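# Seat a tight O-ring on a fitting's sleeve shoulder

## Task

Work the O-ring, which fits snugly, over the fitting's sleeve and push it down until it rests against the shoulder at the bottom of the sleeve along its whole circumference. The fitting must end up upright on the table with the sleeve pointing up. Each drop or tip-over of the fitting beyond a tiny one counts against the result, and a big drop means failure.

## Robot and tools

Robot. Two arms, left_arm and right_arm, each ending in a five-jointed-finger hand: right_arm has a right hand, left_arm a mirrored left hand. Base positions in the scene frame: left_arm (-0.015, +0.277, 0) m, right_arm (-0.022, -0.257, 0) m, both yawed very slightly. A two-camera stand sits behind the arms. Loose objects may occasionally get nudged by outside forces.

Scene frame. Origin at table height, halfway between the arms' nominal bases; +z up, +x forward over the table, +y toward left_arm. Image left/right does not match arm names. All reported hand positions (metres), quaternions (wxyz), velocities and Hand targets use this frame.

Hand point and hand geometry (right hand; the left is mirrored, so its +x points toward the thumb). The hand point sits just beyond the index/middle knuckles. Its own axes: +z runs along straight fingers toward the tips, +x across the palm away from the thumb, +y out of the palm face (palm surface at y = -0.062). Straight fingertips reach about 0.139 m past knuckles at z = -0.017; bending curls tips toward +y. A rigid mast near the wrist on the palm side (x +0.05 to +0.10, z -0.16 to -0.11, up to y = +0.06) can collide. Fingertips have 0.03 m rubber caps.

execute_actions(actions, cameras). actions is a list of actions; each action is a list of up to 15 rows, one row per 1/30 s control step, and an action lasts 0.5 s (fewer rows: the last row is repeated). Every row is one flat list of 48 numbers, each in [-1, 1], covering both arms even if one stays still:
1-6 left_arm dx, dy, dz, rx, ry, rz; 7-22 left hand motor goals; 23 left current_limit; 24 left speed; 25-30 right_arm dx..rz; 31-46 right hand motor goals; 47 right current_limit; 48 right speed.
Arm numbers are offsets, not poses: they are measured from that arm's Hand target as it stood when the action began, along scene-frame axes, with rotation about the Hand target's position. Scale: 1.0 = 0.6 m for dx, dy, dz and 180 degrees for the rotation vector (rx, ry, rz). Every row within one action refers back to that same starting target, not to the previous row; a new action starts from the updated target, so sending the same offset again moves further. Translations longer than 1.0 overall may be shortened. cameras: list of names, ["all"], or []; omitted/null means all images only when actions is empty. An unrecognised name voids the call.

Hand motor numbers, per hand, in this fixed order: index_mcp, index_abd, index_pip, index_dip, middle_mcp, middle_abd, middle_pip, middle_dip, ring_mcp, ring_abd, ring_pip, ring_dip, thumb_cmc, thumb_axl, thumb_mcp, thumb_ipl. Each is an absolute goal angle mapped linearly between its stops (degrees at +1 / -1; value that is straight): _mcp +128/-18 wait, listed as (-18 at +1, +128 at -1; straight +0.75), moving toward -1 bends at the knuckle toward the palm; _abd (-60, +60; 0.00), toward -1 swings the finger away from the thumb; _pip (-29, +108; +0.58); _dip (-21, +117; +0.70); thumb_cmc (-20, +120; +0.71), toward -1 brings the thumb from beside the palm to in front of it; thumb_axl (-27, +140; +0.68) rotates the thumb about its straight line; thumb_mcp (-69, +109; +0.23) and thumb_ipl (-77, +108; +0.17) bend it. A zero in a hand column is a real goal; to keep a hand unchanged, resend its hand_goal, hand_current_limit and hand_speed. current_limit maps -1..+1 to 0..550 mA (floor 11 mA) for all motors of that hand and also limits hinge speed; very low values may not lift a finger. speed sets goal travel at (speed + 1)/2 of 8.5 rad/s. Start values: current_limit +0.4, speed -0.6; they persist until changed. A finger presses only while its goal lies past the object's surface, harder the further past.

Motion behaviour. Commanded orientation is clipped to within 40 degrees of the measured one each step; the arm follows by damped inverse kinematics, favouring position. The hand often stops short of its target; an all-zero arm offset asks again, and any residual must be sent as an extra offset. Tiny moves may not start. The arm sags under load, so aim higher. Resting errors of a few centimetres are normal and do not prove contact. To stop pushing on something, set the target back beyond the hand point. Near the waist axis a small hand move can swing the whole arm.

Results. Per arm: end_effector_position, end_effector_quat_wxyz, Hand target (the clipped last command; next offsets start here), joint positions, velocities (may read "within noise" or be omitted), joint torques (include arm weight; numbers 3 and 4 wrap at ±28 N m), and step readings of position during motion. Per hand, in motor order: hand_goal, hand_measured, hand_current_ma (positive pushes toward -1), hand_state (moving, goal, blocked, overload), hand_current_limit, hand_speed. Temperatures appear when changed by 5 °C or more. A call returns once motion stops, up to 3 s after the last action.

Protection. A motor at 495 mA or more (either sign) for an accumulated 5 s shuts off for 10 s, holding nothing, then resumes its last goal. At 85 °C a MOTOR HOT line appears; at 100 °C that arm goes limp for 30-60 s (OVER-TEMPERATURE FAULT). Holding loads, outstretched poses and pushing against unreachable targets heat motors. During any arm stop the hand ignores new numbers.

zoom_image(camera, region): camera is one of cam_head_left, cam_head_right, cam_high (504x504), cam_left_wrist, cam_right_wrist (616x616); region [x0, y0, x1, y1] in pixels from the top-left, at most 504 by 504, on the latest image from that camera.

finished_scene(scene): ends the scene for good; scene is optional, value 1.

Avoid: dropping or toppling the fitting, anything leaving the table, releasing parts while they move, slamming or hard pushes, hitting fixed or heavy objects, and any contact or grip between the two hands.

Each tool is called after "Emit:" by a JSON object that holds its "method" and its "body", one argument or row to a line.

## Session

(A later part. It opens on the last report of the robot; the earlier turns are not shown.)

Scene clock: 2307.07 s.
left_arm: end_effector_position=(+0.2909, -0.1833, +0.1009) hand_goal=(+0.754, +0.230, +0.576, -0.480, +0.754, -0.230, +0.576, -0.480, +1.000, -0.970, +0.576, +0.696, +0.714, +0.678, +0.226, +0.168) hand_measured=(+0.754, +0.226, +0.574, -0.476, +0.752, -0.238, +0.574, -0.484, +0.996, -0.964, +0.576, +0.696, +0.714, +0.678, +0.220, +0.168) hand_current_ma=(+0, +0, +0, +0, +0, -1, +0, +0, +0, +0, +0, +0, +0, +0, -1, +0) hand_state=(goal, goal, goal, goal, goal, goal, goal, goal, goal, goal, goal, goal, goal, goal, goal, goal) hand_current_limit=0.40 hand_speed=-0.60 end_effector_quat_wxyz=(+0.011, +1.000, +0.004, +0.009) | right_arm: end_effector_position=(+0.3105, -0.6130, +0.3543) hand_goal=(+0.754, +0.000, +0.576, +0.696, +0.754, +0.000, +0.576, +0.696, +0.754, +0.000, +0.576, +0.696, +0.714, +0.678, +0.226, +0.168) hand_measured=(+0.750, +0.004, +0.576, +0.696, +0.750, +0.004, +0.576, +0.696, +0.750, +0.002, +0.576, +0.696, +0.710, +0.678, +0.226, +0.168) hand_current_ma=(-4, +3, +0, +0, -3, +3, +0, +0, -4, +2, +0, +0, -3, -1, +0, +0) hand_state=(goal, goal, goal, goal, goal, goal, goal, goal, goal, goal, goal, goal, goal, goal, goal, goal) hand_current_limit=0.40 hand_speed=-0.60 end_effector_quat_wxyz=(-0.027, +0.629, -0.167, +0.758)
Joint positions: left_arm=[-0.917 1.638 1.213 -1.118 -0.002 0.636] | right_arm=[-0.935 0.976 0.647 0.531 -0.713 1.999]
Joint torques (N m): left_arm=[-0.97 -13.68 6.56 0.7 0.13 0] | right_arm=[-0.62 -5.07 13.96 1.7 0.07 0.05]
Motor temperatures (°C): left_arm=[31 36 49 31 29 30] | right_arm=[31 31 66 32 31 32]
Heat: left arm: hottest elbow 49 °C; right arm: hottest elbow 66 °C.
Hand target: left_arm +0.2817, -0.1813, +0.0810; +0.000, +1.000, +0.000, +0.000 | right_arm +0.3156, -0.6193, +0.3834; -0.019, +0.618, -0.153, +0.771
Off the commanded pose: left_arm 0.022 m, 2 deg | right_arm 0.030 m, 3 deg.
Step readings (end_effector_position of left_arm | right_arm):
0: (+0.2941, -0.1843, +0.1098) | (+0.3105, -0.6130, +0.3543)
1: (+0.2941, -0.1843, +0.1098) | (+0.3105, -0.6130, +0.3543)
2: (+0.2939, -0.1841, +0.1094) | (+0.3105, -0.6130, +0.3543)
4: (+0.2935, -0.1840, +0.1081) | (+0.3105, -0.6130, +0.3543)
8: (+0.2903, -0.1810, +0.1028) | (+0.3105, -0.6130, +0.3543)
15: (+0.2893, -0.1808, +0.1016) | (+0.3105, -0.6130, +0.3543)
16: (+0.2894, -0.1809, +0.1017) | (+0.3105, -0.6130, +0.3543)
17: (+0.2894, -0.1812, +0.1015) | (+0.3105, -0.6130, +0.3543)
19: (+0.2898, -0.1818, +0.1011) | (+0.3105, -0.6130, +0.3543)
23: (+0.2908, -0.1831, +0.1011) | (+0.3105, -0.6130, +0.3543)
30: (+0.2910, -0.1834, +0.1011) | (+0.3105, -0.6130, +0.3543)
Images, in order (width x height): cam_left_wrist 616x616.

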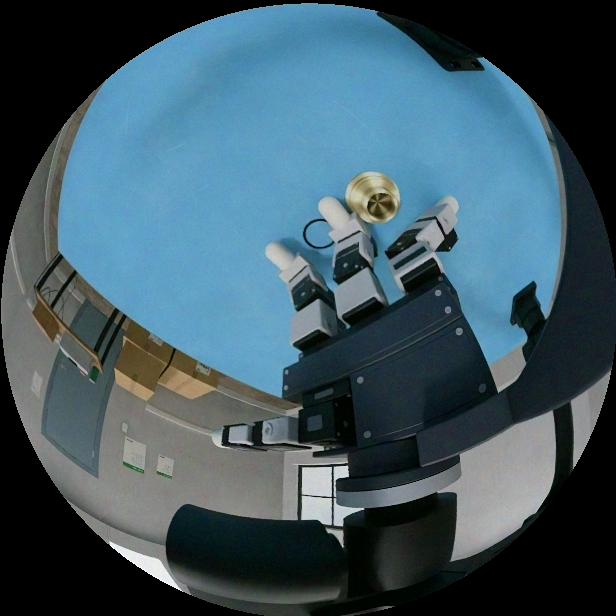

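Emit:
{"method": "execute_actions", "body": {
  "actions": [
    [[0,0,0,0,0,0,0.754,0.23,0.576,-0.48,0.754,-0.03,0.576,-0.48,1.0,-0.97,0.576,0.696,0.714,0.678,0.226,0.168,0.4,-0.6,0,0,0,0,0,0,0.754,0,0.576,0.696,0.754,0,0.576,0.696,0.754,0,0.576,0.696,0.714,0.678,0.226,0.168,0.4,-0.6]],
    [[0.025,0,0.015,0,0,0,0.754,0.23,0.576,-0.48,0.754,-0.03,0.576,-0.48,1.0,-0.97,0.576,0.696,0.714,0.678,0.226,0.168,0.4,-0.6,0,0,0,0,0,0,0.754,0,0.576,0.696,0.754,0,0.576,0.696,0.754,0,0.576,0.696,0.714,0.678,0.226,0.168,0.4,-0.6]]
  ],
  "cameras": ["cam_left_wrist"]
}}

Scene clock: 2332.43 s.
left_arm: end_effector_position=(+0.2901, -0.1798, +0.0934) hand_goal=(+0.754, +0.230, +0.576, -0.480, +0.754, -0.030, +0.576, -0.480, +1.000, -0.970, +0.576, +0.696, +0.714, +0.678, +0.226, +0.168) hand_measured=(+0.754, +0.226, +0.574, -0.476, +0.752, -0.032, +0.574, -0.482, +0.996, -0.964, +0.576, +0.696, +0.714, +0.678, +0.220, +0.168) hand_current_ma=(+0, +0, +0, +0, +0, +0, +0, +0, +0, +0, +0, +0, +0, +0, -1, +0) hand_state=(goal, goal, goal, goal, goal, goal, goal, goal, goal, goal, goal, goal, goal, goal, goal, goal) hand_current_limit=0.40 hand_speed=-0.60 end_effector_quat_wxyz=(+0.006, +1.000, +0.000, +0.005) | right_arm: end_effector_position=(+0.3105, -0.6130, +0.3543) hand_goal=(+0.754, +0.000, +0.576, +0.696, +0.754, +0.000, +0.576, +0.696, +0.754, +0.000, +0.576, +0.696, +0.714, +0.678, +0.226, +0.168) hand_measured=(+0.750, +0.004, +0.576, +0.696, +0.750, +0.004, +0.576, +0.696, +0.750, +0.002, +0.576, +0.696, +0.710, +0.678, +0.226, +0.168) hand_current_ma=(-4, +3, +0, +0, -3, +3, +0, +0, -4, +2, +0, +0, -3, -1, +0, +0) hand_state=(goal, goal, goal, goal, goal, goal, goal, goal, goal, goal, goal, goal, goal, goal, goal, goal) hand_current_limit=0.40 hand_speed=-0.60 end_effector_quat_wxyz=(-0.027, +0.629, -0.167, +0.758)
Joint positions: left_arm=[-0.912 1.646 1.204 -1.114 -0.001 0.649] | right_arm=[-0.935 0.976 0.647 0.531 -0.713 1.999]
Joint torques (N m): left_arm=[0.85 -12.92 10.25 -0.59 0.11 0.14] | right_arm=[-0.67 -5.07 13.97 1.7 0.07 0.06]
Motor temperatures (°C): left_arm=[31 36 48 31 29 30] | right_arm=[31 31 66 32 31 32]
Heat: left arm: hottest elbow 48 °C; right arm: hottest elbow 66 °C.
Hand target: left_arm +0.2968, -0.1814, +0.0901; +0.000, +1.000, +0.000, +0.000 | right_arm +0.3156, -0.6193, +0.3834; -0.019, +0.618, -0.153, +0.771
Off the commanded pose: left_arm 0.008 m, 1 deg | right_arm 0.030 m, 3 deg.
Step readings (end_effector_position of left_arm | right_arm):
0: (+0.2909, -0.1833, +0.1009) | (+0.3105, -0.6130, +0.3543)
1: (+0.2909, -0.1833, +0.1009) | (+0.3105, -0.6130, +0.3543)
2: (+0.2911, -0.1836, +0.1010) | (+0.3105, -0.6130, +0.3543)
4: (+0.2905, -0.1832, +0.0999) | (+0.3105, -0.6130, +0.3543)
8: (+0.2891, -0.1814, +0.0974) | (+0.3105, -0.6130, +0.3543)
15: (+0.2890, -0.1812, +0.0973) | (+0.3105, -0.6130, +0.3543)
16: (+0.2890, -0.1812, +0.0973) | (+0.3105, -0.6130, +0.3543)
17: (+0.2890, -0.1812, +0.0973) | (+0.3105, -0.6130, +0.3543)
19: (+0.2889, -0.1813, +0.0971) | (+0.3105, -0.6130, +0.3543)
23: (+0.2896, -0.1805, +0.0956) | (+0.3105, -0.6130, +0.3543)
30: (+0.2902, -0.1798, +0.0934) | (+0.3105, -0.6130, +0.3543)
Images, in order (width x height): cam_left_wrist 616x616.

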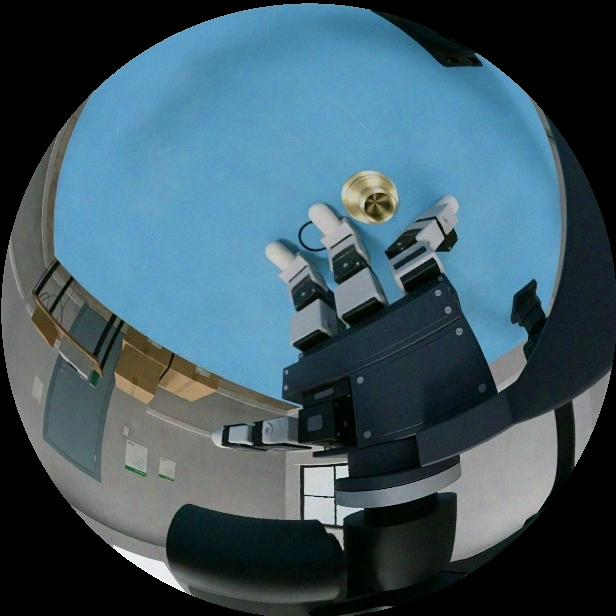

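Emit:
{"method": "execute_actions", "body": {
  "actions": [
    [[0.01,0,0.04,0,0,0,0.754,0.15,0.576,-0.48,0.754,-0.03,0.576,-0.48,1.0,-0.97,0.576,0.696,0.714,0.678,0.226,0.168,0.4,-0.6,0,0,0,0,0,0,0.754,0,0.576,0.696,0.754,0,0.576,0.696,0.754,0,0.576,0.696,0.714,0.678,0.226,0.168,0.4,-0.6]],
    [[0,0,0.06,0,0,0,0.754,0.15,0.576,-0.48,0.754,-0.03,0.576,-0.48,1.0,-0.97,0.576,0.696,0.714,0.678,0.226,0.168,0.4,-0.6,0,0,0,0,0,0,0.754,0,0.576,0.696,0.754,0,0.576,0.696,0.754,0,0.576,0.696,0.714,0.678,0.226,0.168,0.4,-0.6]]
  ],
  "cameras": ["cam_left_wrist", "cam_high"]
}}

Emit:
{"method": "zoom_image", "body": {
  "camera": "cam_left_wrist",
  "region": [290, 160, 390, 260]
}}

Scene clock: 2342.87 s.
left_arm: end_effector_position=(+0.2898, -0.1706, +0.1305) hand_goal=(+0.754, +0.150, +0.576, -0.480, +0.754, -0.030, +0.576, -0.480, +1.000, -0.970, +0.576, +0.696, +0.714, +0.678, +0.226, +0.168) hand_measured=(+0.754, +0.152, +0.574, -0.476, +0.752, -0.032, +0.574, -0.482, +0.996, -0.964, +0.576, +0.696, +0.714, +0.678, +0.220, +0.168) hand_current_ma=(+0, +0, +0, +0, +0, +0, +0, +0, +0, +0, +0, +0, +0, +0, -1, +0) hand_state=(goal, goal, goal, goal, goal, goal, goal, goal, goal, goal, goal, goal, goal, goal, goal, goal) hand_current_limit=0.40 hand_speed=-0.60 end_effector_quat_wxyz=(-0.014, +1.000, +0.001, -0.010) | right_arm: end_effector_position=(+0.3105, -0.6130, +0.3543) hand_goal=(+0.754, +0.000, +0.576, +0.696, +0.754, +0.000, +0.576, +0.696, +0.754, +0.000, +0.576, +0.696, +0.714, +0.678, +0.226, +0.168) hand_measured=(+0.750, +0.004, +0.576, +0.696, +0.750, +0.004, +0.576, +0.696, +0.750, +0.002, +0.576, +0.696, +0.710, +0.678, +0.226, +0.168) hand_current_ma=(-4, +3, +0, +0, -3, +3, +0, +0, -4, +2, +0, +0, -3, -1, +0, +0) hand_state=(goal, goal, goal, goal, goal, goal, goal, goal, goal, goal, goal, goal, goal, goal, goal, goal) hand_current_limit=0.40 hand_speed=-0.60 end_effector_quat_wxyz=(-0.027, +0.629, -0.167, +0.758)
Joint positions: left_arm=[-0.901 1.616 1.282 -1.27 -0.001 0.659] | right_arm=[-0.935 0.976 0.647 0.531 -0.713 1.999]
Joint torques (N m): left_arm=[0.79 -14.33 12.71 -0.65 0.11 0.16] | right_arm=[-0.67 -5.07 13.96 1.7 0.07 0.06]
Motor temperatures (°C): left_arm=[31 37 48 31 29 30] | right_arm=[31 31 66 32 31 32]
Heat: left arm: hottest elbow 48 °C; right arm: hottest elbow 66 °C.
Hand target: left_arm +0.3029, -0.1814, +0.1500; +0.000, +1.000, +0.000, +0.000 | right_arm +0.3156, -0.6193, +0.3834; -0.019, +0.618, -0.153, +0.771
Off the commanded pose: left_arm 0.026 m, 2 deg | right_arm 0.030 m, 3 deg.
Step readings (end_effector_position of left_arm | right_arm):
0: (+0.2901, -0.1798, +0.0934) | (+0.3105, -0.6130, +0.3543)
1: (+0.2899, -0.1797, +0.0934) | (+0.3105, -0.6130, +0.3543)
2: (+0.2892, -0.1784, +0.0929) | (+0.3105, -0.6130, +0.3543)
4: (+0.2870, -0.1744, +0.0914) | (+0.3105, -0.6130, +0.3543)
8: (+0.2853, -0.1672, +0.0897) | (+0.3105, -0.6130, +0.3543)
15: (+0.2881, -0.1682, +0.0939) | (+0.3105, -0.6130, +0.3543)
16: (+0.2882, -0.1684, +0.0944) | (+0.3105, -0.6130, +0.3543)
17: (+0.2878, -0.1679, +0.0953) | (+0.3105, -0.6130, +0.3543)
19: (+0.2864, -0.1662, +0.0984) | (+0.3105, -0.6130, +0.3543)
23: (+0.2869, -0.1668, +0.1129) | (+0.3105, -0.6130, +0.3543)
30: (+0.2902, -0.1710, +0.1305) | (+0.3105, -0.6130, +0.3543)
Images, in order (width x height): cam_high 504x504, cam_left_wrist 616x616.

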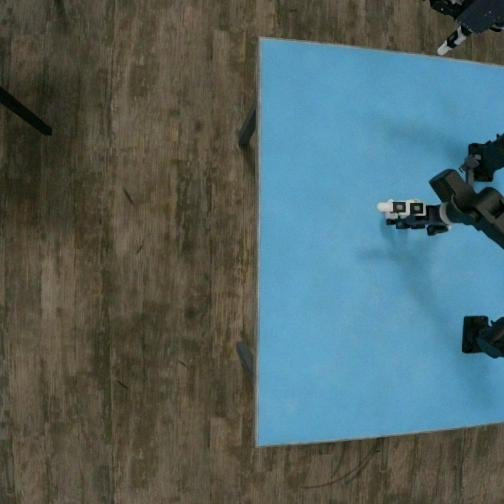

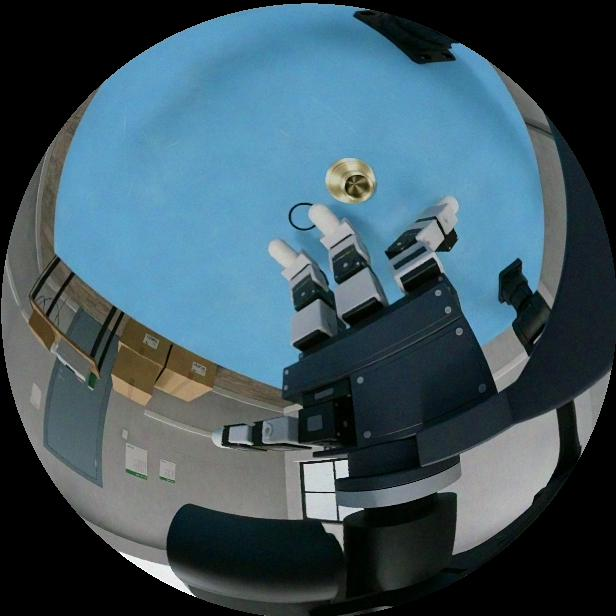

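Scaled by 5.040 from the camera's 616x616 image, which has a finer 880x880 frame.

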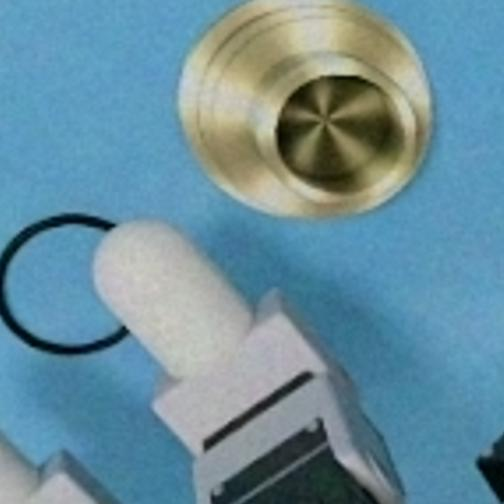

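Emit:
{"method": "execute_actions", "body": {
  "actions": [
    [[0,0,0.06,0,0,0,0.754,0.15,0.576,-0.48,0.754,-0.15,0.576,-0.48,1.0,-0.97,0.576,0.696,0.714,0.678,0.226,0.168,0.4,-0.6,0,0,0,0,0,0,0.754,0,0.576,0.696,0.754,0,0.576,0.696,0.754,0,0.576,0.696,0.714,0.678,0.226,0.168,0.4,-0.6]],
    [[0.023,0.032,0,0,0,0.1667,0.754,0.15,0.576,-0.48,0.754,-0.15,0.576,-0.48,1.0,-0.97,0.576,0.696,0.714,0.678,0.226,0.168,0.4,-0.6,0,0,0,0,0,0,0.754,0,0.576,0.696,0.754,0,0.576,0.696,0.754,0,0.576,0.696,0.714,0.678,0.226,0.168,0.4,-0.6]],
    [[0.023,0.032,0,0,0,0.1667,0.754,0.15,0.576,-0.48,0.754,-0.15,0.576,-0.48,1.0,-0.97,0.576,0.696,0.714,0.678,0.226,0.168,0.4,-0.6,0,0,0,0,0,0,0.754,0,0.576,0.696,0.754,0,0.576,0.696,0.754,0,0.576,0.696,0.714,0.678,0.226,0.168,0.4,-0.6]],
    [[0.023,0.032,0,0,0,0.1667,0.754,0.2,0.576,-0.48,0.754,-0.2,0.576,-0.48,1.0,-0.97,0.576,0.696,0.714,0.678,0.226,0.168,0.4,-0.6,0,0,0,0,0,0,0.754,0,0.576,0.696,0.754,0,0.576,0.696,0.754,0,0.576,0.696,0.714,0.678,0.226,0.168,0.4,-0.6]],
    [[0,0,-0.06,0,0,0,0.754,0.23,0.576,-0.48,0.754,-0.23,0.576,-0.48,1.0,-0.97,0.576,0.696,0.714,0.678,0.226,0.168,0.4,-0.6,0,0,0,0,0,0,0.754,0,0.576,0.696,0.754,0,0.576,0.696,0.754,0,0.576,0.696,0.714,0.678,0.226,0.168,0.4,-0.6]]
  ],
  "cameras": ["cam_left_wrist"]
}}

Emit:
{"method": "zoom_image", "body": {
  "camera": "cam_left_wrist",
  "region": [270, 190, 370, 290]
}}

Scene clock: 2361.23 s.
left_arm: end_effector_position=(+0.3447, -0.1157, +0.1566) hand_goal=(+0.754, +0.230, +0.576, -0.480, +0.754, -0.230, +0.576, -0.480, +1.000, -0.970, +0.576, +0.696, +0.714, +0.678, +0.226, +0.168) hand_measured=(+0.754, +0.226, +0.574, -0.476, +0.752, -0.226, +0.574, -0.482, +0.996, -0.964, +0.576, +0.696, +0.712, +0.678, +0.220, +0.168) hand_current_ma=(+0, +0, +0, +0, +0, +0, +0, +0, +0, +0, +0, +0, +0, +0, -1, +0) hand_state=(goal, goal, goal, goal, goal, goal, goal, goal, goal, goal, goal, goal, goal, goal, goal, goal) hand_current_limit=0.40 hand_speed=-0.60 end_effector_quat_wxyz=(-0.001, +0.708, +0.706, -0.001) | right_arm: end_effector_position=(+0.3105, -0.6130, +0.3543) hand_goal=(+0.754, +0.000, +0.576, +0.696, +0.754, +0.000, +0.576, +0.696, +0.754, +0.000, +0.576, +0.696, +0.714, +0.678, +0.226, +0.168) hand_measured=(+0.750, +0.004, +0.576, +0.696, +0.750, +0.004, +0.576, +0.696, +0.750, +0.002, +0.576, +0.696, +0.710, +0.678, +0.226, +0.168) hand_current_ma=(-4, +3, +0, +0, -3, +3, +0, +0, -4, +2, +0, +0, -3, -1, +0, +0) hand_state=(goal, goal, goal, goal, goal, goal, goal, goal, goal, goal, goal, goal, goal, goal, goal, goal) hand_current_limit=0.40 hand_speed=-0.60 end_effector_quat_wxyz=(-0.027, +0.629, -0.167, +0.758)
Joint positions: left_arm=[-0.977 1.674 1.42 -1.318 0.002 -0.984] | right_arm=[-0.935 0.976 0.647 0.531 -0.713 1.999]
Joint torques (N m): left_arm=[-0.97 -14.68 9.43 0.36 -0.12 -0.1] | right_arm=[-0.67 -5.07 13.97 1.69 0.07 0.06]
Motor temperatures (°C): left_arm=[31 37 50 31 29 30] | right_arm=[31 31 66 32 31 32]
Heat: left arm: hottest elbow 50 °C; right arm: hottest elbow 66 °C.
Hand target: left_arm +0.3442, -0.1238, +0.1501; +0.000, +0.707, +0.707, +0.000 | right_arm +0.3156, -0.6193, +0.3834; -0.019, +0.618, -0.153, +0.771
Off the commanded pose: left_arm 0.010 m, 0 deg | right_arm 0.030 m, 3 deg.
Step readings (end_effector_position of left_arm | right_arm):
0: (+0.2898, -0.1706, +0.1305) | (+0.3105, -0.6130, +0.3543)
1: (+0.2897, -0.1704, +0.1304) | (+0.3105, -0.6130, +0.3543)
2: (+0.2891, -0.1696, +0.1311) | (+0.3105, -0.6130, +0.3543)
4: (+0.2873, -0.1674, +0.1338) | (+0.3105, -0.6130, +0.3543)
8: (+0.2880, -0.1682, +0.1479) | (+0.3105, -0.6130, +0.3543)
15: (+0.2907, -0.1717, +0.1648) | (+0.3105, -0.6130, +0.3543)
16: (+0.2907, -0.1716, +0.1647) | (+0.3105, -0.6130, +0.3543)
17: (+0.2923, -0.1715, +0.1653) | (+0.3105, -0.6130, +0.3543)
19: (+0.2977, -0.1702, +0.1668) | (+0.3105, -0.6130, +0.3543)
23: (+0.3092, -0.1641, +0.1766) | (+0.3105, -0.6130, +0.3543)
30: (+0.3145, -0.1593, +0.1843) | (+0.3105, -0.6130, +0.3543)
31: (+0.3145, -0.1592, +0.1843) | (+0.3105, -0.6130, +0.3543)
32: (+0.3153, -0.1581, +0.1843) | (+0.3105, -0.6130, +0.3543)
34: (+0.3179, -0.1543, +0.1840) | (+0.3105, -0.6130, +0.3543)
38: (+0.3209, -0.1454, +0.1836) | (+0.3105, -0.6130, +0.3543)
45: (+0.3225, -0.1351, +0.1818) | (+0.3105, -0.6130, +0.3543)
46: (+0.3227, -0.1340, +0.1810) | (+0.3105, -0.6130, +0.3543)
47: (+0.3232, -0.1311, +0.1795) | (+0.3105, -0.6130, +0.3543)
49: (+0.3244, -0.1251, +0.1764) | (+0.3105, -0.6130, +0.3543)
53: (+0.3300, -0.1160, +0.1716) | (+0.3105, -0.6130, +0.3543)
60: (+0.3379, -0.1114, +0.1718) | (+0.3105, -0.6130, +0.3543)
61: (+0.3381, -0.1110, +0.1720) | (+0.3105, -0.6130, +0.3543)
62: (+0.3382, -0.1101, +0.1713) | (+0.3105, -0.6130, +0.3543)
64: (+0.3391, -0.1101, +0.1701) | (+0.3105, -0.6130, +0.3543)
68: (+0.3431, -0.1145, +0.1633) | (+0.3105, -0.6130, +0.3543)
75: (+0.3446, -0.1158, +0.1566) | (+0.3105, -0.6130, +0.3543)
Images, in order (width x height): cam_left_wrist 616x616.

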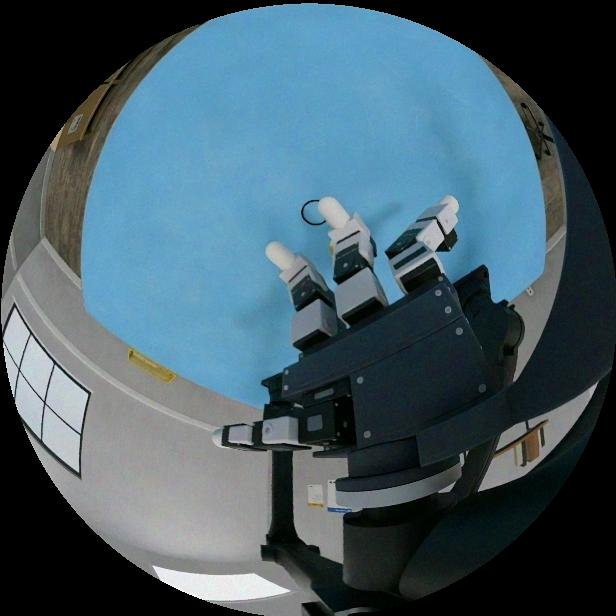

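Scaled by 5.040 from the camera's 616x616 image, which has a finer 880x880 frame.

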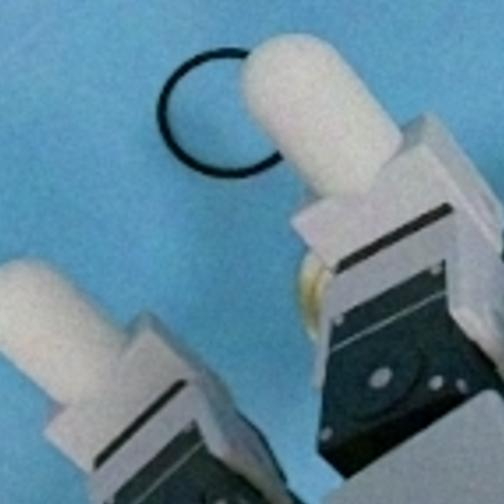

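Emit:
{"method": "execute_actions", "body": {
  "actions": [
    [[0,0,-0.035,0,0,0,0.754,0.23,0.576,-0.48,0.754,-0.23,0.576,-0.48,1.0,-0.97,0.576,0.696,0.714,0.678,0.226,0.168,0.4,-0.6,0,0,0,0,0,0,0.754,0,0.576,0.696,0.754,0,0.576,0.696,0.754,0,0.576,0.696,0.714,0.678,0.226,0.168,0.4,-0.6]],
    [[0,0,-0.035,0,0,0,0.754,0.23,0.576,-0.48,0.754,-0.23,0.576,-0.48,1.0,-0.97,0.576,0.696,0.714,0.678,0.226,0.168,0.4,-0.6,0,0,0,0,0,0,0.754,0,0.576,0.696,0.754,0,0.576,0.696,0.754,0,0.576,0.696,0.714,0.678,0.226,0.168,0.4,-0.6]]
  ],
  "cameras": ["cam_left_wrist"]
}}

Emit:
{"method": "zoom_image", "body": {
  "camera": "cam_left_wrist",
  "region": [270, 190, 370, 290]
}}

Scene clock: 2370.97 s.
left_arm: end_effector_position=(+0.3497, -0.1231, +0.1243) hand_goal=(+0.754, +0.230, +0.576, -0.480, +0.754, -0.230, +0.576, -0.480, +1.000, -0.970, +0.576, +0.696, +0.714, +0.678, +0.226, +0.168) hand_measured=(+0.754, +0.226, +0.574, -0.476, +0.752, -0.226, +0.574, -0.482, +0.996, -0.964, +0.576, +0.696, +0.712, +0.678, +0.220, +0.168) hand_current_ma=(+0, +0, +0, +0, +0, +0, +0, +0, +0, +0, +0, +0, +0, +0, -1, +0) hand_state=(goal, goal, goal, goal, goal, goal, goal, goal, goal, goal, goal, goal, goal, goal, goal, goal) hand_current_limit=0.40 hand_speed=-0.60 end_effector_quat_wxyz=(+0.011, +0.707, +0.707, -0.003) | right_arm: end_effector_position=(+0.3105, -0.6130, +0.3543) hand_goal=(+0.754, +0.000, +0.576, +0.696, +0.754, +0.000, +0.576, +0.696, +0.754, +0.000, +0.576, +0.696, +0.714, +0.678, +0.226, +0.168) hand_measured=(+0.750, +0.004, +0.576, +0.696, +0.750, +0.004, +0.576, +0.696, +0.750, +0.002, +0.576, +0.696, +0.710, +0.678, +0.226, +0.168) hand_current_ma=(-4, +3, +0, +0, -3, +3, +0, +0, -4, +2, +0, +0, -3, -1, +0, +0) hand_state=(goal, goal, goal, goal, goal, goal, goal, goal, goal, goal, goal, goal, goal, goal, goal, goal) hand_current_limit=0.40 hand_speed=-0.60 end_effector_quat_wxyz=(-0.027, +0.629, -0.167, +0.758)
Joint positions: left_arm=[-0.977 1.707 1.373 -1.215 0.001 -0.985] | right_arm=[-0.935 0.976 0.647 0.531 -0.713 1.999]
Joint torques (N m): left_arm=[-0.97 -14.68 7.6 0.54 -0.1 -0.08] | right_arm=[-0.67 -5.07 13.97 1.69 0.07 0.05]
Motor temperatures (°C): left_arm=[31 38 50 31 29 30] | right_arm=[31 31 66 32 31 32]
Heat: left arm: hottest elbow 50 °C; right arm: hottest elbow 66 °C.
Hand target: left_arm +0.3442, -0.1238, +0.1082; +0.000, +0.707, +0.707, +0.000 | right_arm +0.3156, -0.6193, +0.3834; -0.019, +0.618, -0.153, +0.771
Off the commanded pose: left_arm 0.017 m, 1 deg | right_arm 0.030 m, 3 deg.
Step readings (end_effector_position of left_arm | right_arm):
0: (+0.3447, -0.1157, +0.1566) | (+0.3105, -0.6130, +0.3543)
1: (+0.3447, -0.1157, +0.1566) | (+0.3105, -0.6130, +0.3543)
2: (+0.3452, -0.1164, +0.1567) | (+0.3105, -0.6130, +0.3543)
4: (+0.3473, -0.1197, +0.1568) | (+0.3105, -0.6130, +0.3543)
8: (+0.3500, -0.1238, +0.1551) | (+0.3105, -0.6130, +0.3543)
15: (+0.3493, -0.1225, +0.1480) | (+0.3105, -0.6130, +0.3543)
16: (+0.3493, -0.1226, +0.1475) | (+0.3105, -0.6130, +0.3543)
17: (+0.3495, -0.1229, +0.1466) | (+0.3105, -0.6130, +0.3543)
19: (+0.3501, -0.1237, +0.1434) | (+0.3105, -0.6130, +0.3543)
23: (+0.3494, -0.1227, +0.1333) | (+0.3105, -0.6130, +0.3543)
30: (+0.3495, -0.1228, +0.1243) | (+0.3105, -0.6130, +0.3543)
Images, in order (width x height): cam_left_wrist 616x616.

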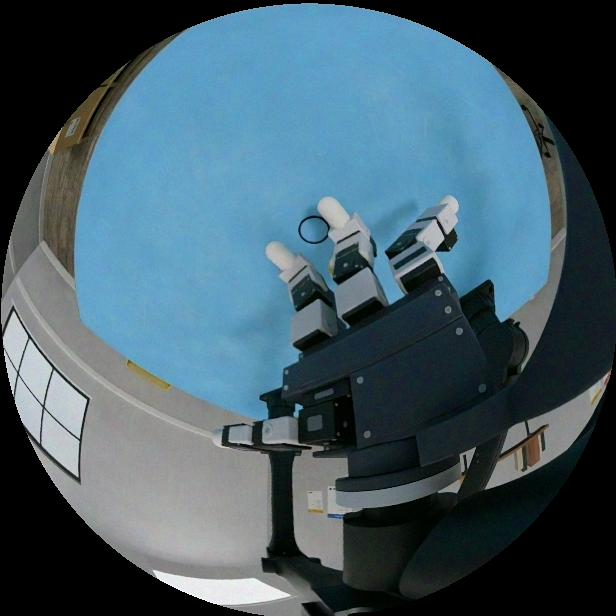

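Scaled by 5.040 from the camera's 616x616 image, which has a finer 880x880 frame.

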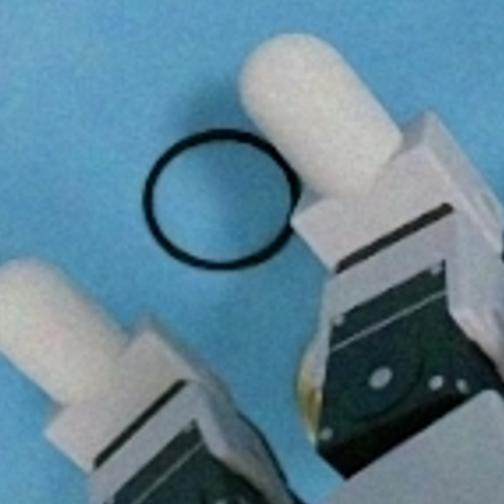

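Emit:
{"method": "execute_actions", "body": {
  "actions": [
    [[0,0,-0.035,0,0,0,0.754,0.23,0.576,-0.48,0.754,-0.23,0.576,-0.48,1.0,-0.97,0.576,0.696,0.714,0.678,0.226,0.168,0.4,-0.6,0,0,0,0,0,0,0.754,0,0.576,0.696,0.754,0,0.576,0.696,0.754,0,0.576,0.696,0.714,0.678,0.226,0.168,0.4,-0.6]],
    [[0,0,-0.02,0,0,0,0.754,0.23,0.576,-0.48,0.754,-0.23,0.576,-0.48,1.0,-0.97,0.576,0.696,0.714,0.678,0.226,0.168,0.4,-0.6,0,0,0,0,0,0,0.754,0,0.576,0.696,0.754,0,0.576,0.696,0.754,0,0.576,0.696,0.714,0.678,0.226,0.168,0.4,-0.6]]
  ],
  "cameras": ["cam_left_wrist"]
}}

Emit:
{"method": "zoom_image", "body": {
  "camera": "cam_left_wrist",
  "region": [270, 190, 370, 290]
}}

Scene clock: 2384.77 s.
left_arm: end_effector_position=(+0.3506, -0.1245, +0.0934) hand_goal=(+0.754, +0.230, +0.576, -0.480, +0.754, -0.230, +0.576, -0.480, +1.000, -0.970, +0.576, +0.696, +0.714, +0.678, +0.226, +0.168) hand_measured=(+0.754, +0.226, +0.574, -0.476, +0.752, -0.226, +0.574, -0.482, +0.996, -0.964, +0.576, +0.696, +0.712, +0.678, +0.220, +0.168) hand_current_ma=(+0, +0, +0, +0, +0, +0, +0, +0, +0, +0, +0, +0, +0, +0, -1, +0) hand_state=(goal, goal, goal, goal, goal, goal, goal, goal, goal, goal, goal, goal, goal, goal, goal, goal) hand_current_limit=0.40 hand_speed=-0.60 end_effector_quat_wxyz=(+0.013, +0.707, +0.707, -0.003) | right_arm: end_effector_position=(+0.3105, -0.6130, +0.3543) hand_goal=(+0.754, +0.000, +0.576, +0.696, +0.754, +0.000, +0.576, +0.696, +0.754, +0.000, +0.576, +0.696, +0.714, +0.678, +0.226, +0.168) hand_measured=(+0.750, +0.004, +0.576, +0.696, +0.750, +0.004, +0.576, +0.696, +0.750, +0.002, +0.576, +0.696, +0.710, +0.678, +0.226, +0.168) hand_current_ma=(-4, +3, +0, +0, -3, +3, +0, +0, -4, +2, +0, +0, -3, -1, +0, +0) hand_state=(goal, goal, goal, goal, goal, goal, goal, goal, goal, goal, goal, goal, goal, goal, goal, goal) hand_current_limit=0.40 hand_speed=-0.60 end_effector_quat_wxyz=(-0.027, +0.629, -0.167, +0.758)
Joint positions: left_arm=[-0.977 1.738 1.327 -1.134 0.001 -0.985] | right_arm=[-0.935 0.976 0.647 0.531 -0.713 1.999]
Joint torques (N m): left_arm=[-0.91 -14.62 7.19 0.51 -0.11 -0.08] | right_arm=[-0.67 -5.07 13.96 1.7 0.07 0.05]
Motor temperatures (°C): left_arm=[31 38 49 31 29 30] | right_arm=[31 31 66 32 31 32]
Heat: left arm: hottest elbow 49 °C; right arm: hottest elbow 66 °C.
Hand target: left_arm +0.3443, -0.1238, +0.0750; +0.000, +0.707, +0.707, +0.000 | right_arm +0.3156, -0.6193, +0.3834; -0.019, +0.618, -0.153, +0.771
Off the commanded pose: left_arm 0.020 m, 2 deg | right_arm 0.030 m, 3 deg.
Step readings (end_effector_position of left_arm | right_arm):
0: (+0.3497, -0.1231, +0.1243) | (+0.3105, -0.6130, +0.3543)
1: (+0.3497, -0.1232, +0.1243) | (+0.3105, -0.6130, +0.3543)
2: (+0.3499, -0.1234, +0.1237) | (+0.3105, -0.6130, +0.3543)
4: (+0.3507, -0.1247, +0.1213) | (+0.3105, -0.6130, +0.3543)
8: (+0.3501, -0.1238, +0.1123) | (+0.3105, -0.6130, +0.3543)
15: (+0.3498, -0.1234, +0.1034) | (+0.3105, -0.6130, +0.3543)
16: (+0.3499, -0.1235, +0.1034) | (+0.3105, -0.6130, +0.3543)
17: (+0.3502, -0.1239, +0.1033) | (+0.3105, -0.6130, +0.3543)
19: (+0.3509, -0.1250, +0.1025) | (+0.3105, -0.6130, +0.3543)
23: (+0.3508, -0.1248, +0.0984) | (+0.3105, -0.6130, +0.3543)
30: (+0.3505, -0.1243, +0.0933) | (+0.3105, -0.6130, +0.3543)
Images, in order (width x height): cam_left_wrist 616x616.

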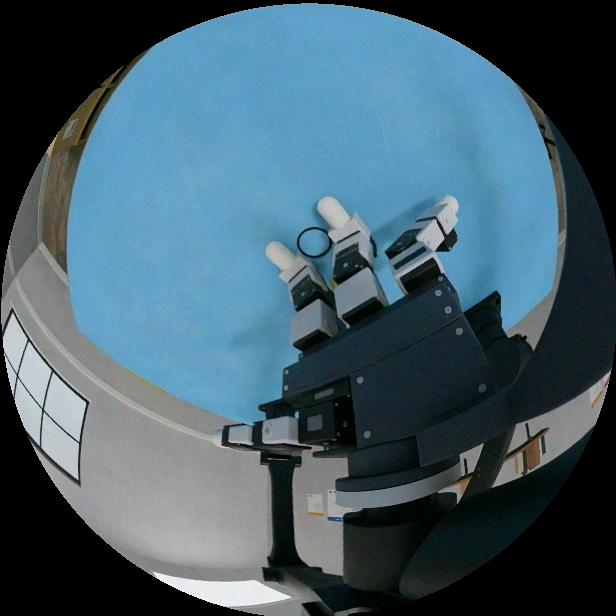

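Scaled by 5.040 from the camera's 616x616 image, which has a finer 880x880 frame.

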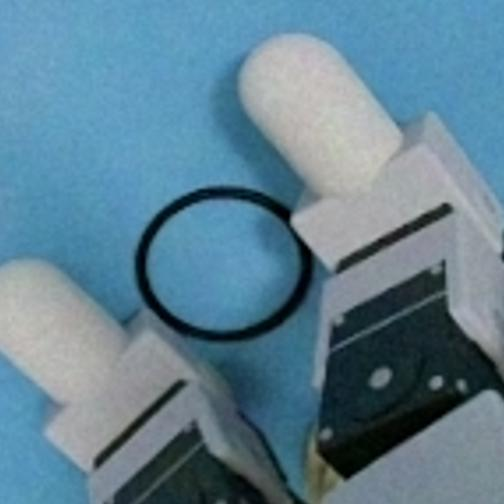

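Emit:
{"method": "execute_actions", "body": {
  "actions": [
    [[0,0,-0.0095,0,0,0,0.754,0.23,0.576,-0.48,0.754,-0.23,0.576,-0.48,1.0,-0.97,0.576,0.696,0.714,0.678,0.226,0.168,0.4,-0.8,0,0,0,0,0,0,0.754,0,0.576,0.696,0.754,0,0.576,0.696,0.754,0,0.576,0.696,0.714,0.678,0.226,0.168,0.4,-0.6]],
    [[0,0,0,0,0,0,0.754,0.16,0.576,-0.48,0.754,-0.16,0.576,-0.48,1.0,-0.97,0.576,0.696,0.714,0.678,0.226,0.168,0.4,-0.8,0,0,0,0,0,0,0.754,0,0.576,0.696,0.754,0,0.576,0.696,0.754,0,0.576,0.696,0.714,0.678,0.226,0.168,0.4,-0.6]],
    [[0,0,0,0,0,0,0.754,0.14,0.576,-0.48,0.754,-0.14,0.576,-0.48,1.0,-0.97,0.576,0.696,0.714,0.678,0.226,0.168,0.4,-0.8,0,0,0,0,0,0,0.754,0,0.576,0.696,0.754,0,0.576,0.696,0.754,0,0.576,0.696,0.714,0.678,0.226,0.168,0.4,-0.6]]
  ],
  "cameras": ["cam_left_wrist"]
}}

Emit:
{"method": "zoom_image", "body": {
  "camera": "cam_left_wrist",
  "region": [270, 190, 370, 290]
}}

Scene clock: 2397.77 s.
left_arm: end_effector_position=(+0.3515, -0.1256, +0.0908) hand_goal=(+0.754, +0.140, +0.576, -0.480, +0.754, -0.140, +0.576, -0.480, +1.000, -0.970, +0.576, +0.696, +0.714, +0.678, +0.226, +0.168) hand_measured=(+0.754, +0.148, +0.574, -0.480, +0.752, -0.142, +0.574, -0.482, +0.996, -0.964, +0.576, +0.696, +0.712, +0.678, +0.220, +0.168) hand_current_ma=(+0, +1, +0, +0, +0, +0, +0, +0, +0, +0, +0, +0, +0, +0, -1, +0) hand_state=(goal, goal, goal, goal, goal, goal, goal, goal, goal, goal, goal, goal, goal, goal, goal, goal) hand_current_limit=0.40 hand_speed=-0.80 end_effector_quat_wxyz=(+0.016, +0.707, +0.707, -0.003) | right_arm: end_effector_position=(+0.3105, -0.6130, +0.3543) hand_goal=(+0.754, +0.000, +0.576, +0.696, +0.754, +0.000, +0.576, +0.696, +0.754, +0.000, +0.576, +0.696, +0.714, +0.678, +0.226, +0.168) hand_measured=(+0.750, +0.004, +0.576, +0.696, +0.750, +0.004, +0.576, +0.696, +0.750, +0.002, +0.576, +0.696, +0.710, +0.678, +0.226, +0.168) hand_current_ma=(-4, +3, +0, +0, -3, +3, +0, +0, -4, +2, +0, +0, -3, -1, +0, +0) hand_state=(goal, goal, goal, goal, goal, goal, goal, goal, goal, goal, goal, goal, goal, goal, goal, goal) hand_current_limit=0.40 hand_speed=-0.60 end_effector_quat_wxyz=(-0.027, +0.629, -0.167, +0.758)
Joint positions: left_arm=[-0.977 1.741 1.323 -1.12 0 -0.986] | right_arm=[-0.935 0.976 0.647 0.531 -0.713 1.999]
Joint torques (N m): left_arm=[-0.79 -14.33 7.05 0.47 -0.01 -0.07] | right_arm=[-0.67 -5.07 13.96 1.7 0.07 0.06]
Motor temperatures (°C): left_arm=[31 38 48 31 29 30] | right_arm=[31 31 66 32 31 32]
Heat: left arm: hottest elbow 48 °C; right arm: hottest elbow 66 °C.
Hand target: left_arm +0.3442, -0.1238, +0.0693; +0.000, +0.707, +0.707, +0.000 | right_arm +0.3156, -0.6193, +0.3834; -0.019, +0.618, -0.153, +0.771
Off the commanded pose: left_arm 0.023 m, 2 deg | right_arm 0.030 m, 3 deg.
Step readings (end_effector_position of left_arm | right_arm):
0: (+0.3506, -0.1245, +0.0934) | (+0.3105, -0.6130, +0.3543)
1: (+0.3506, -0.1245, +0.0934) | (+0.3105, -0.6130, +0.3543)
2: (+0.3507, -0.1247, +0.0934) | (+0.3105, -0.6130, +0.3543)
4: (+0.3513, -0.1255, +0.0933) | (+0.3105, -0.6130, +0.3543)
8: (+0.3520, -0.1265, +0.0926) | (+0.3105, -0.6130, +0.3543)
15: (+0.3514, -0.1257, +0.0912) | (+0.3105, -0.6130, +0.3543)
16: (+0.3514, -0.1257, +0.0912) | (+0.3105, -0.6130, +0.3543)
17: (+0.3514, -0.1257, +0.0912) | (+0.3105, -0.6130, +0.3543)
19: (+0.3514, -0.1257, +0.0912) | (+0.3105, -0.6130, +0.3543)
23: (+0.3515, -0.1257, +0.0912) | (+0.3105, -0.6130, +0.3543)
30: (+0.3515, -0.1256, +0.0908) | (+0.3105, -0.6130, +0.3543)
31: (+0.3515, -0.1256, +0.0908) | (+0.3105, -0.6130, +0.3543)
32: (+0.3515, -0.1256, +0.0908) | (+0.3105, -0.6130, +0.3543)
34: (+0.3515, -0.1256, +0.0908) | (+0.3105, -0.6130, +0.3543)
38: (+0.3515, -0.1256, +0.0908) | (+0.3105, -0.6130, +0.3543)
45: (+0.3515, -0.1256, +0.0908) | (+0.3105, -0.6130, +0.3543)
Images, in order (width x height): cam_left_wrist 616x616.

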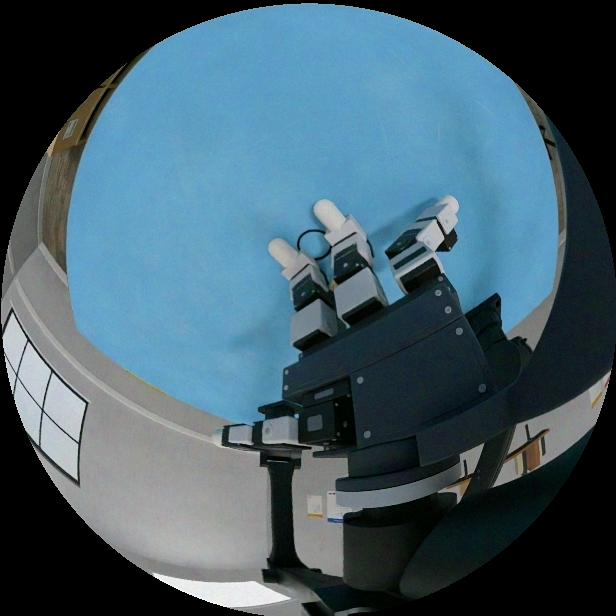

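Scaled by 5.040 from the camera's 616x616 image, which has a finer 880x880 frame.

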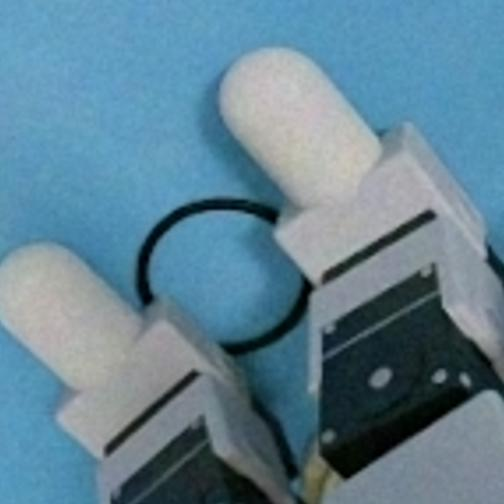

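Emit:
{"method": "execute_actions", "body": {
  "actions": [
    [[0,0,0,0,0,0,0.754,0.23,0.576,-0.48,0.754,-0.23,0.576,-0.48,1.0,-0.97,0.576,0.696,0.714,0.678,0.226,0.168,0.4,-0.8,0,0,0,0,0,0,0.754,0,0.576,0.696,0.754,0,0.576,0.696,0.754,0,0.576,0.696,0.714,0.678,0.226,0.168,0.4,-0.6]],
    [[0,0,-0.006,0,0,0,0.754,0.23,0.576,-0.48,0.754,-0.23,0.576,-0.48,1.0,-0.97,0.576,0.696,0.714,0.678,0.226,0.168,0.4,-0.8,0,0,0,0,0,0,0.754,0,0.576,0.696,0.754,0,0.576,0.696,0.754,0,0.576,0.696,0.714,0.678,0.226,0.168,0.4,-0.6]]
  ],
  "cameras": ["cam_left_wrist"]
}}

Emit:
{"method": "zoom_image", "body": {
  "camera": "cam_left_wrist",
  "region": [270, 190, 370, 290]
}}

Scene clock: 2408.37 s.
left_arm: end_effector_position=(+0.3520, -0.1276, +0.0911) hand_goal=(+0.754, +0.230, +0.576, -0.480, +0.754, -0.230, +0.576, -0.480, +1.000, -0.970, +0.576, +0.696, +0.714, +0.678, +0.226, +0.168) hand_measured=(+0.752, +0.222, +0.574, -0.480, +0.752, -0.226, +0.574, -0.482, +0.996, -0.964, +0.576, +0.696, +0.712, +0.678, +0.220, +0.168) hand_current_ma=(+0, -1, +0, +0, +0, +0, +0, +0, +0, +0, +0, +0, +0, +0, -1, +0) hand_state=(goal, goal, goal, goal, goal, goal, goal, goal, goal, goal, goal, goal, goal, goal, goal, goal) hand_current_limit=0.40 hand_speed=-0.80 end_effector_quat_wxyz=(+0.020, +0.707, +0.706, -0.004) | right_arm: end_effector_position=(+0.3105, -0.6130, +0.3543) hand_goal=(+0.754, +0.000, +0.576, +0.696, +0.754, +0.000, +0.576, +0.696, +0.754, +0.000, +0.576, +0.696, +0.714, +0.678, +0.226, +0.168) hand_measured=(+0.750, +0.004, +0.576, +0.696, +0.750, +0.004, +0.576, +0.696, +0.750, +0.002, +0.576, +0.696, +0.710, +0.678, +0.226, +0.168) hand_current_ma=(-4, +3, +0, +0, -3, +3, +0, +0, -4, +2, +0, +0, -3, -1, +0, +0) hand_state=(goal, goal, goal, goal, goal, goal, goal, goal, goal, goal, goal, goal, goal, goal, goal, goal) hand_current_limit=0.40 hand_speed=-0.60 end_effector_quat_wxyz=(-0.027, +0.629, -0.167, +0.758)
Joint positions: left_arm=[-0.978 1.741 1.323 -1.112 0 -0.986] | right_arm=[-0.935 0.976 0.647 0.531 -0.713 1.999]
Joint torques (N m): left_arm=[-0.91 -14.39 6.64 0.5 -0.04 -0.09] | right_arm=[-0.62 -5.07 13.96 1.7 0.07 0.06]
Motor temperatures (°C): left_arm=[31 38 47 31 29 30] | right_arm=[31 31 66 32 31 32]
Heat: left arm: hottest elbow 47 °C; right arm: hottest elbow 66 °C.
Hand target: left_arm +0.3442, -0.1238, +0.0657; +0.000, +0.707, +0.707, +0.000 | right_arm +0.3156, -0.6193, +0.3834; -0.019, +0.618, -0.153, +0.771
Off the commanded pose: left_arm 0.027 m, 2 deg | right_arm 0.030 m, 3 deg.
Step readings (end_effector_position of left_arm | right_arm):
0: (+0.3515, -0.1256, +0.0908) | (+0.3105, -0.6130, +0.3543)
1: (+0.3515, -0.1256, +0.0908) | (+0.3105, -0.6130, +0.3543)
2: (+0.3515, -0.1256, +0.0908) | (+0.3105, -0.6130, +0.3543)
4: (+0.3516, -0.1258, +0.0909) | (+0.3105, -0.6130, +0.3543)
8: (+0.3516, -0.1262, +0.0909) | (+0.3105, -0.6130, +0.3543)
15: (+0.3516, -0.1262, +0.0909) | (+0.3105, -0.6130, +0.3543)
16: (+0.3516, -0.1262, +0.0909) | (+0.3105, -0.6130, +0.3543)
17: (+0.3516, -0.1263, +0.0909) | (+0.3105, -0.6130, +0.3543)
19: (+0.3519, -0.1266, +0.0910) | (+0.3105, -0.6130, +0.3543)
23: (+0.3519, -0.1274, +0.0911) | (+0.3105, -0.6130, +0.3543)
30: (+0.3520, -0.1276, +0.0911) | (+0.3105, -0.6130, +0.3543)
Images, in order (width x height): cam_left_wrist 616x616.

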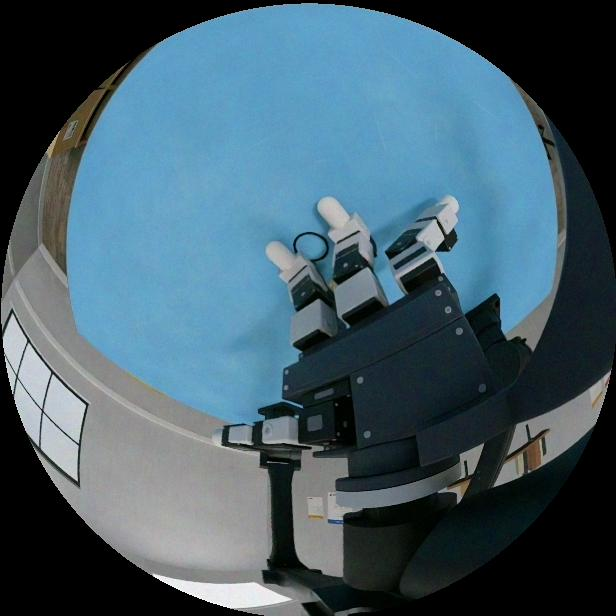

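Scaled by 5.040 from the camera's 616x616 image, which has a finer 880x880 frame.

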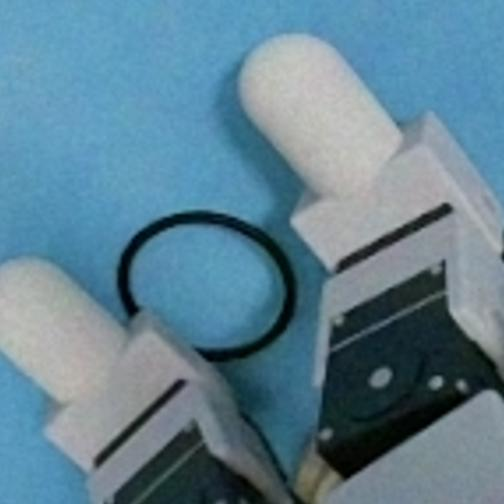

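Emit:
{"method": "execute_actions", "body": {
  "actions": [
    [[0,0.003,0.012,0.012,0.006,0,0.754,0.23,0.576,-0.48,0.754,-0.23,0.576,-0.48,1.0,-0.97,0.576,0.696,0.714,0.678,0.226,0.168,0.4,-0.8,0,0,0,0,0,0,0.754,0,0.576,0.696,0.754,0,0.576,0.696,0.754,0,0.576,0.696,0.714,0.678,0.226,0.168,0.4,-0.6]]
  ],
  "cameras": ["cam_left_wrist"]
}}

Emit:
{"method": "zoom_image", "body": {
  "camera": "cam_left_wrist",
  "region": [270, 190, 370, 290]
}}

Scene clock: 2422.03 s.
left_arm: end_effector_position=(+0.3473, -0.1192, +0.0864) hand_goal=(+0.754, +0.230, +0.576, -0.480, +0.754, -0.230, +0.576, -0.480, +1.000, -0.970, +0.576, +0.696, +0.714, +0.678, +0.226, +0.168) hand_measured=(+0.750, +0.226, +0.574, -0.482, +0.746, -0.232, +0.570, -0.486, +0.996, -0.964, +0.576, +0.696, +0.712, +0.678, +0.220, +0.168) hand_current_ma=(+0, +0, +0, +0, -1, +0, -1, -1, +0, +0, +0, +0, +0, +0, -1, +0) hand_state=(goal, goal, goal, goal, goal, goal, goal, goal, goal, goal, goal, goal, goal, goal, goal, goal) hand_current_limit=0.40 hand_speed=-0.80 end_effector_quat_wxyz=(-0.002, +0.708, +0.706, +0.003) | right_arm: end_effector_position=(+0.3105, -0.6130, +0.3543) hand_goal=(+0.754, +0.000, +0.576, +0.696, +0.754, +0.000, +0.576, +0.696, +0.754, +0.000, +0.576, +0.696, +0.714, +0.678, +0.226, +0.168) hand_measured=(+0.750, +0.004, +0.576, +0.696, +0.750, +0.004, +0.576, +0.696, +0.750, +0.002, +0.576, +0.696, +0.710, +0.678, +0.226, +0.168) hand_current_ma=(-4, +3, +0, +0, -3, +3, +0, +0, -4, +2, +0, +0, -3, -1, +0, +0) hand_state=(goal, goal, goal, goal, goal, goal, goal, goal, goal, goal, goal, goal, goal, goal, goal, goal) hand_current_limit=0.40 hand_speed=-0.60 end_effector_quat_wxyz=(-0.027, +0.629, -0.167, +0.758)
Joint positions: left_arm=[-0.978 1.748 1.323 -1.15 -0.006 -0.986] | right_arm=[-0.935 0.976 0.647 0.531 -0.713 1.999]
Joint torques (N m): left_arm=[-0.73 -13.45 9.59 -0.73 -0.04 -0.06] | right_arm=[-0.67 -5.07 13.97 1.69 0.07 0.06]
Motor temperatures (°C): left_arm=[31 38 47 31 29 30] | right_arm=[31 31 66 32 31 32]
Heat: left arm: hottest elbow 47 °C; right arm: hottest elbow 66 °C.
Hand target: left_arm +0.3443, -0.1219, +0.0728; -0.020, +0.707, +0.707, +0.007 | right_arm +0.3156, -0.6193, +0.3834; -0.019, +0.618, -0.153, +0.771
Off the commanded pose: left_arm 0.014 m, 2 deg | right_arm 0.030 m, 3 deg.
Step readings (end_effector_position of left_arm | right_arm):
0: (+0.3520, -0.1276, +0.0911) | (+0.3105, -0.6130, +0.3543)
1: (+0.3520, -0.1276, +0.0911) | (+0.3105, -0.6130, +0.3543)
2: (+0.3520, -0.1276, +0.0909) | (+0.3105, -0.6130, +0.3543)
4: (+0.3514, -0.1259, +0.0901) | (+0.3105, -0.6130, +0.3543)
8: (+0.3494, -0.1217, +0.0890) | (+0.3105, -0.6130, +0.3543)
15: (+0.3476, -0.1194, +0.0868) | (+0.3105, -0.6130, +0.3543)
Images, in order (width x height): cam_left_wrist 616x616.

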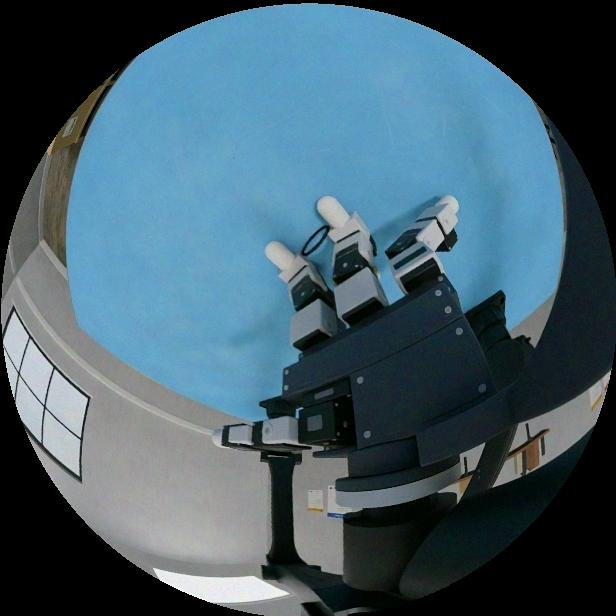

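Scaled by 5.040 from the camera's 616x616 image, which has a finer 880x880 frame.

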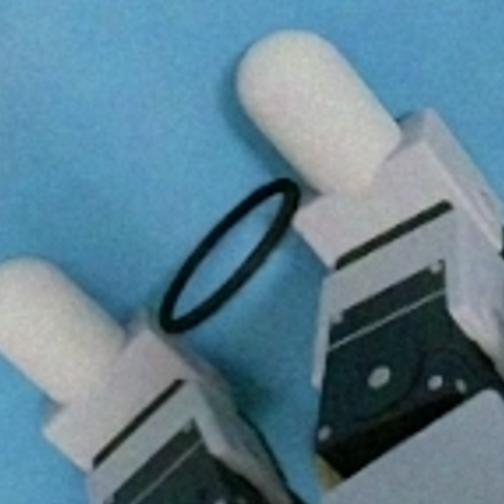

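Emit:
{"method": "execute_actions", "body": {
  "actions": [
    [[0,0,0,0,0,0,0.754,0.26,0.576,-0.48,0.754,-0.26,0.576,-0.48,1.0,-0.97,0.576,0.696,0.714,0.678,0.226,0.168,0.4,-0.9,0,0,0,0,0,0,0.754,0,0.576,0.696,0.754,0,0.576,0.696,0.754,0,0.576,0.696,0.714,0.678,0.226,0.168,0.4,-0.6]],
    [[0,0,0,0,0,0,0.754,0.29,0.576,-0.48,0.754,-0.29,0.576,-0.48,1.0,-0.97,0.576,0.696,0.714,0.678,0.226,0.168,0.4,-0.9,0,0,0,0,0,0,0.754,0,0.576,0.696,0.754,0,0.576,0.696,0.754,0,0.576,0.696,0.714,0.678,0.226,0.168,0.4,-0.6]]
  ],
  "cameras": ["cam_left_wrist"]
}}

Emit:
{"method": "zoom_image", "body": {
  "camera": "cam_left_wrist",
  "region": [270, 190, 370, 290]
}}

Scene clock: 2431.87 s.
left_arm: end_effector_position=(+0.3467, -0.1179, +0.0864) hand_goal=(+0.754, +0.290, +0.576, -0.480, +0.754, -0.290, +0.576, -0.480, +1.000, -0.970, +0.576, +0.696, +0.714, +0.678, +0.226, +0.168) hand_measured=(+0.750, +0.284, +0.574, -0.482, +0.746, -0.274, +0.570, -0.486, +0.996, -0.964, +0.576, +0.696, +0.712, +0.678, +0.220, +0.168) hand_current_ma=(+0, +0, +0, +0, -1, +4, -1, -1, +0, +0, +0, +0, +0, +0, -1, +0) hand_state=(goal, goal, goal, goal, goal, goal, goal, goal, goal, goal, goal, goal, goal, goal, goal, goal) hand_current_limit=0.40 hand_speed=-0.90 end_effector_quat_wxyz=(-0.004, +0.708, +0.707, +0.004) | right_arm: end_effector_position=(+0.3105, -0.6130, +0.3543) hand_goal=(+0.754, +0.000, +0.576, +0.696, +0.754, +0.000, +0.576, +0.696, +0.754, +0.000, +0.576, +0.696, +0.714, +0.678, +0.226, +0.168) hand_measured=(+0.750, +0.004, +0.576, +0.696, +0.750, +0.004, +0.576, +0.696, +0.750, +0.002, +0.576, +0.696, +0.710, +0.678, +0.226, +0.168) hand_current_ma=(-4, +3, +0, +0, -3, +3, +0, +0, -4, +2, +0, +0, -3, -1, +0, +0) hand_state=(goal, goal, goal, goal, goal, goal, goal, goal, goal, goal, goal, goal, goal, goal, goal, goal) hand_current_limit=0.40 hand_speed=-0.60 end_effector_quat_wxyz=(-0.027, +0.629, -0.167, +0.758)
Joint positions: left_arm=[-0.978 1.748 1.323 -1.156 -0.007 -0.986] | right_arm=[-0.935 0.976 0.647 0.531 -0.713 1.999]
Joint torques (N m): left_arm=[-1.03 -13.68 9.52 -0.5 0.02 -0.08] | right_arm=[-0.62 -5.01 13.97 1.69 0.07 0.06]
Motor temperatures (°C): left_arm=[31 38 47 31 29 30] | right_arm=[31 31 66 32 31 32]
Heat: left arm: hottest elbow 47 °C; right arm: hottest elbow 66 °C.
Hand target: left_arm +0.3442, -0.1219, +0.0728; -0.020, +0.707, +0.707, +0.007 | right_arm +0.3156, -0.6193, +0.3834; -0.019, +0.618, -0.153, +0.771
Off the commanded pose: left_arm 0.014 m, 2 deg | right_arm 0.030 m, 3 deg.
Step readings (end_effector_position of left_arm | right_arm):
0: (+0.3473, -0.1192, +0.0864) | (+0.3105, -0.6130, +0.3543)
1: (+0.3473, -0.1192, +0.0864) | (+0.3105, -0.6130, +0.3543)
2: (+0.3472, -0.1190, +0.0864) | (+0.3105, -0.6130, +0.3543)
4: (+0.3470, -0.1186, +0.0864) | (+0.3105, -0.6130, +0.3543)
8: (+0.3470, -0.1185, +0.0864) | (+0.3105, -0.6130, +0.3543)
15: (+0.3470, -0.1185, +0.0864) | (+0.3105, -0.6130, +0.3543)
16: (+0.3470, -0.1185, +0.0864) | (+0.3105, -0.6130, +0.3543)
17: (+0.3469, -0.1185, +0.0864) | (+0.3105, -0.6130, +0.3543)
19: (+0.3468, -0.1180, +0.0864) | (+0.3105, -0.6130, +0.3543)
23: (+0.3467, -0.1179, +0.0864) | (+0.3105, -0.6130, +0.3543)
30: (+0.3467, -0.1179, +0.0864) | (+0.3105, -0.6130, +0.3543)
Images, in order (width x height): cam_left_wrist 616x616.

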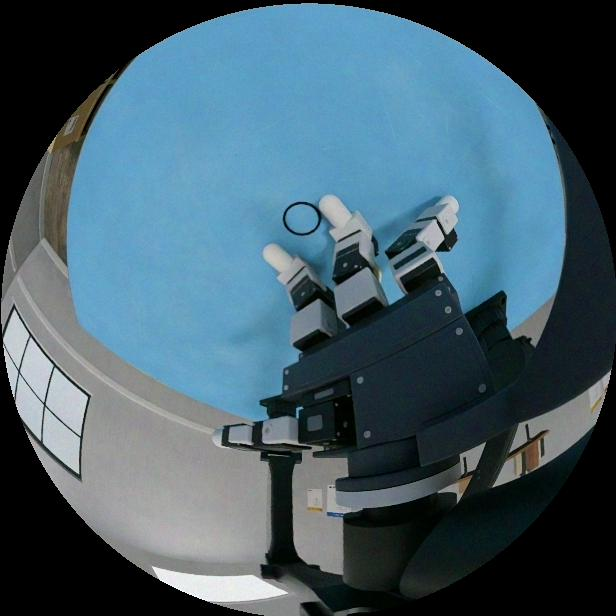

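Scaled by 5.040 from the camera's 616x616 image, which has a finer 880x880 frame.

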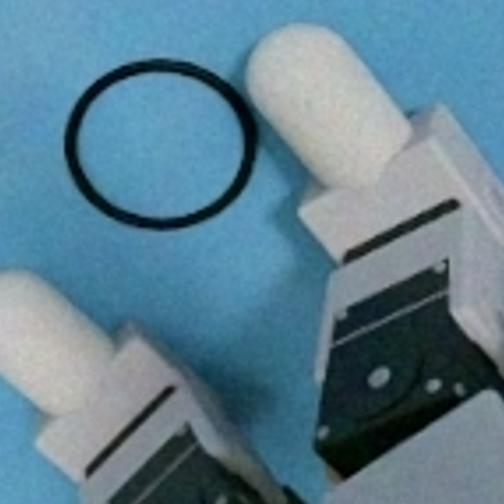

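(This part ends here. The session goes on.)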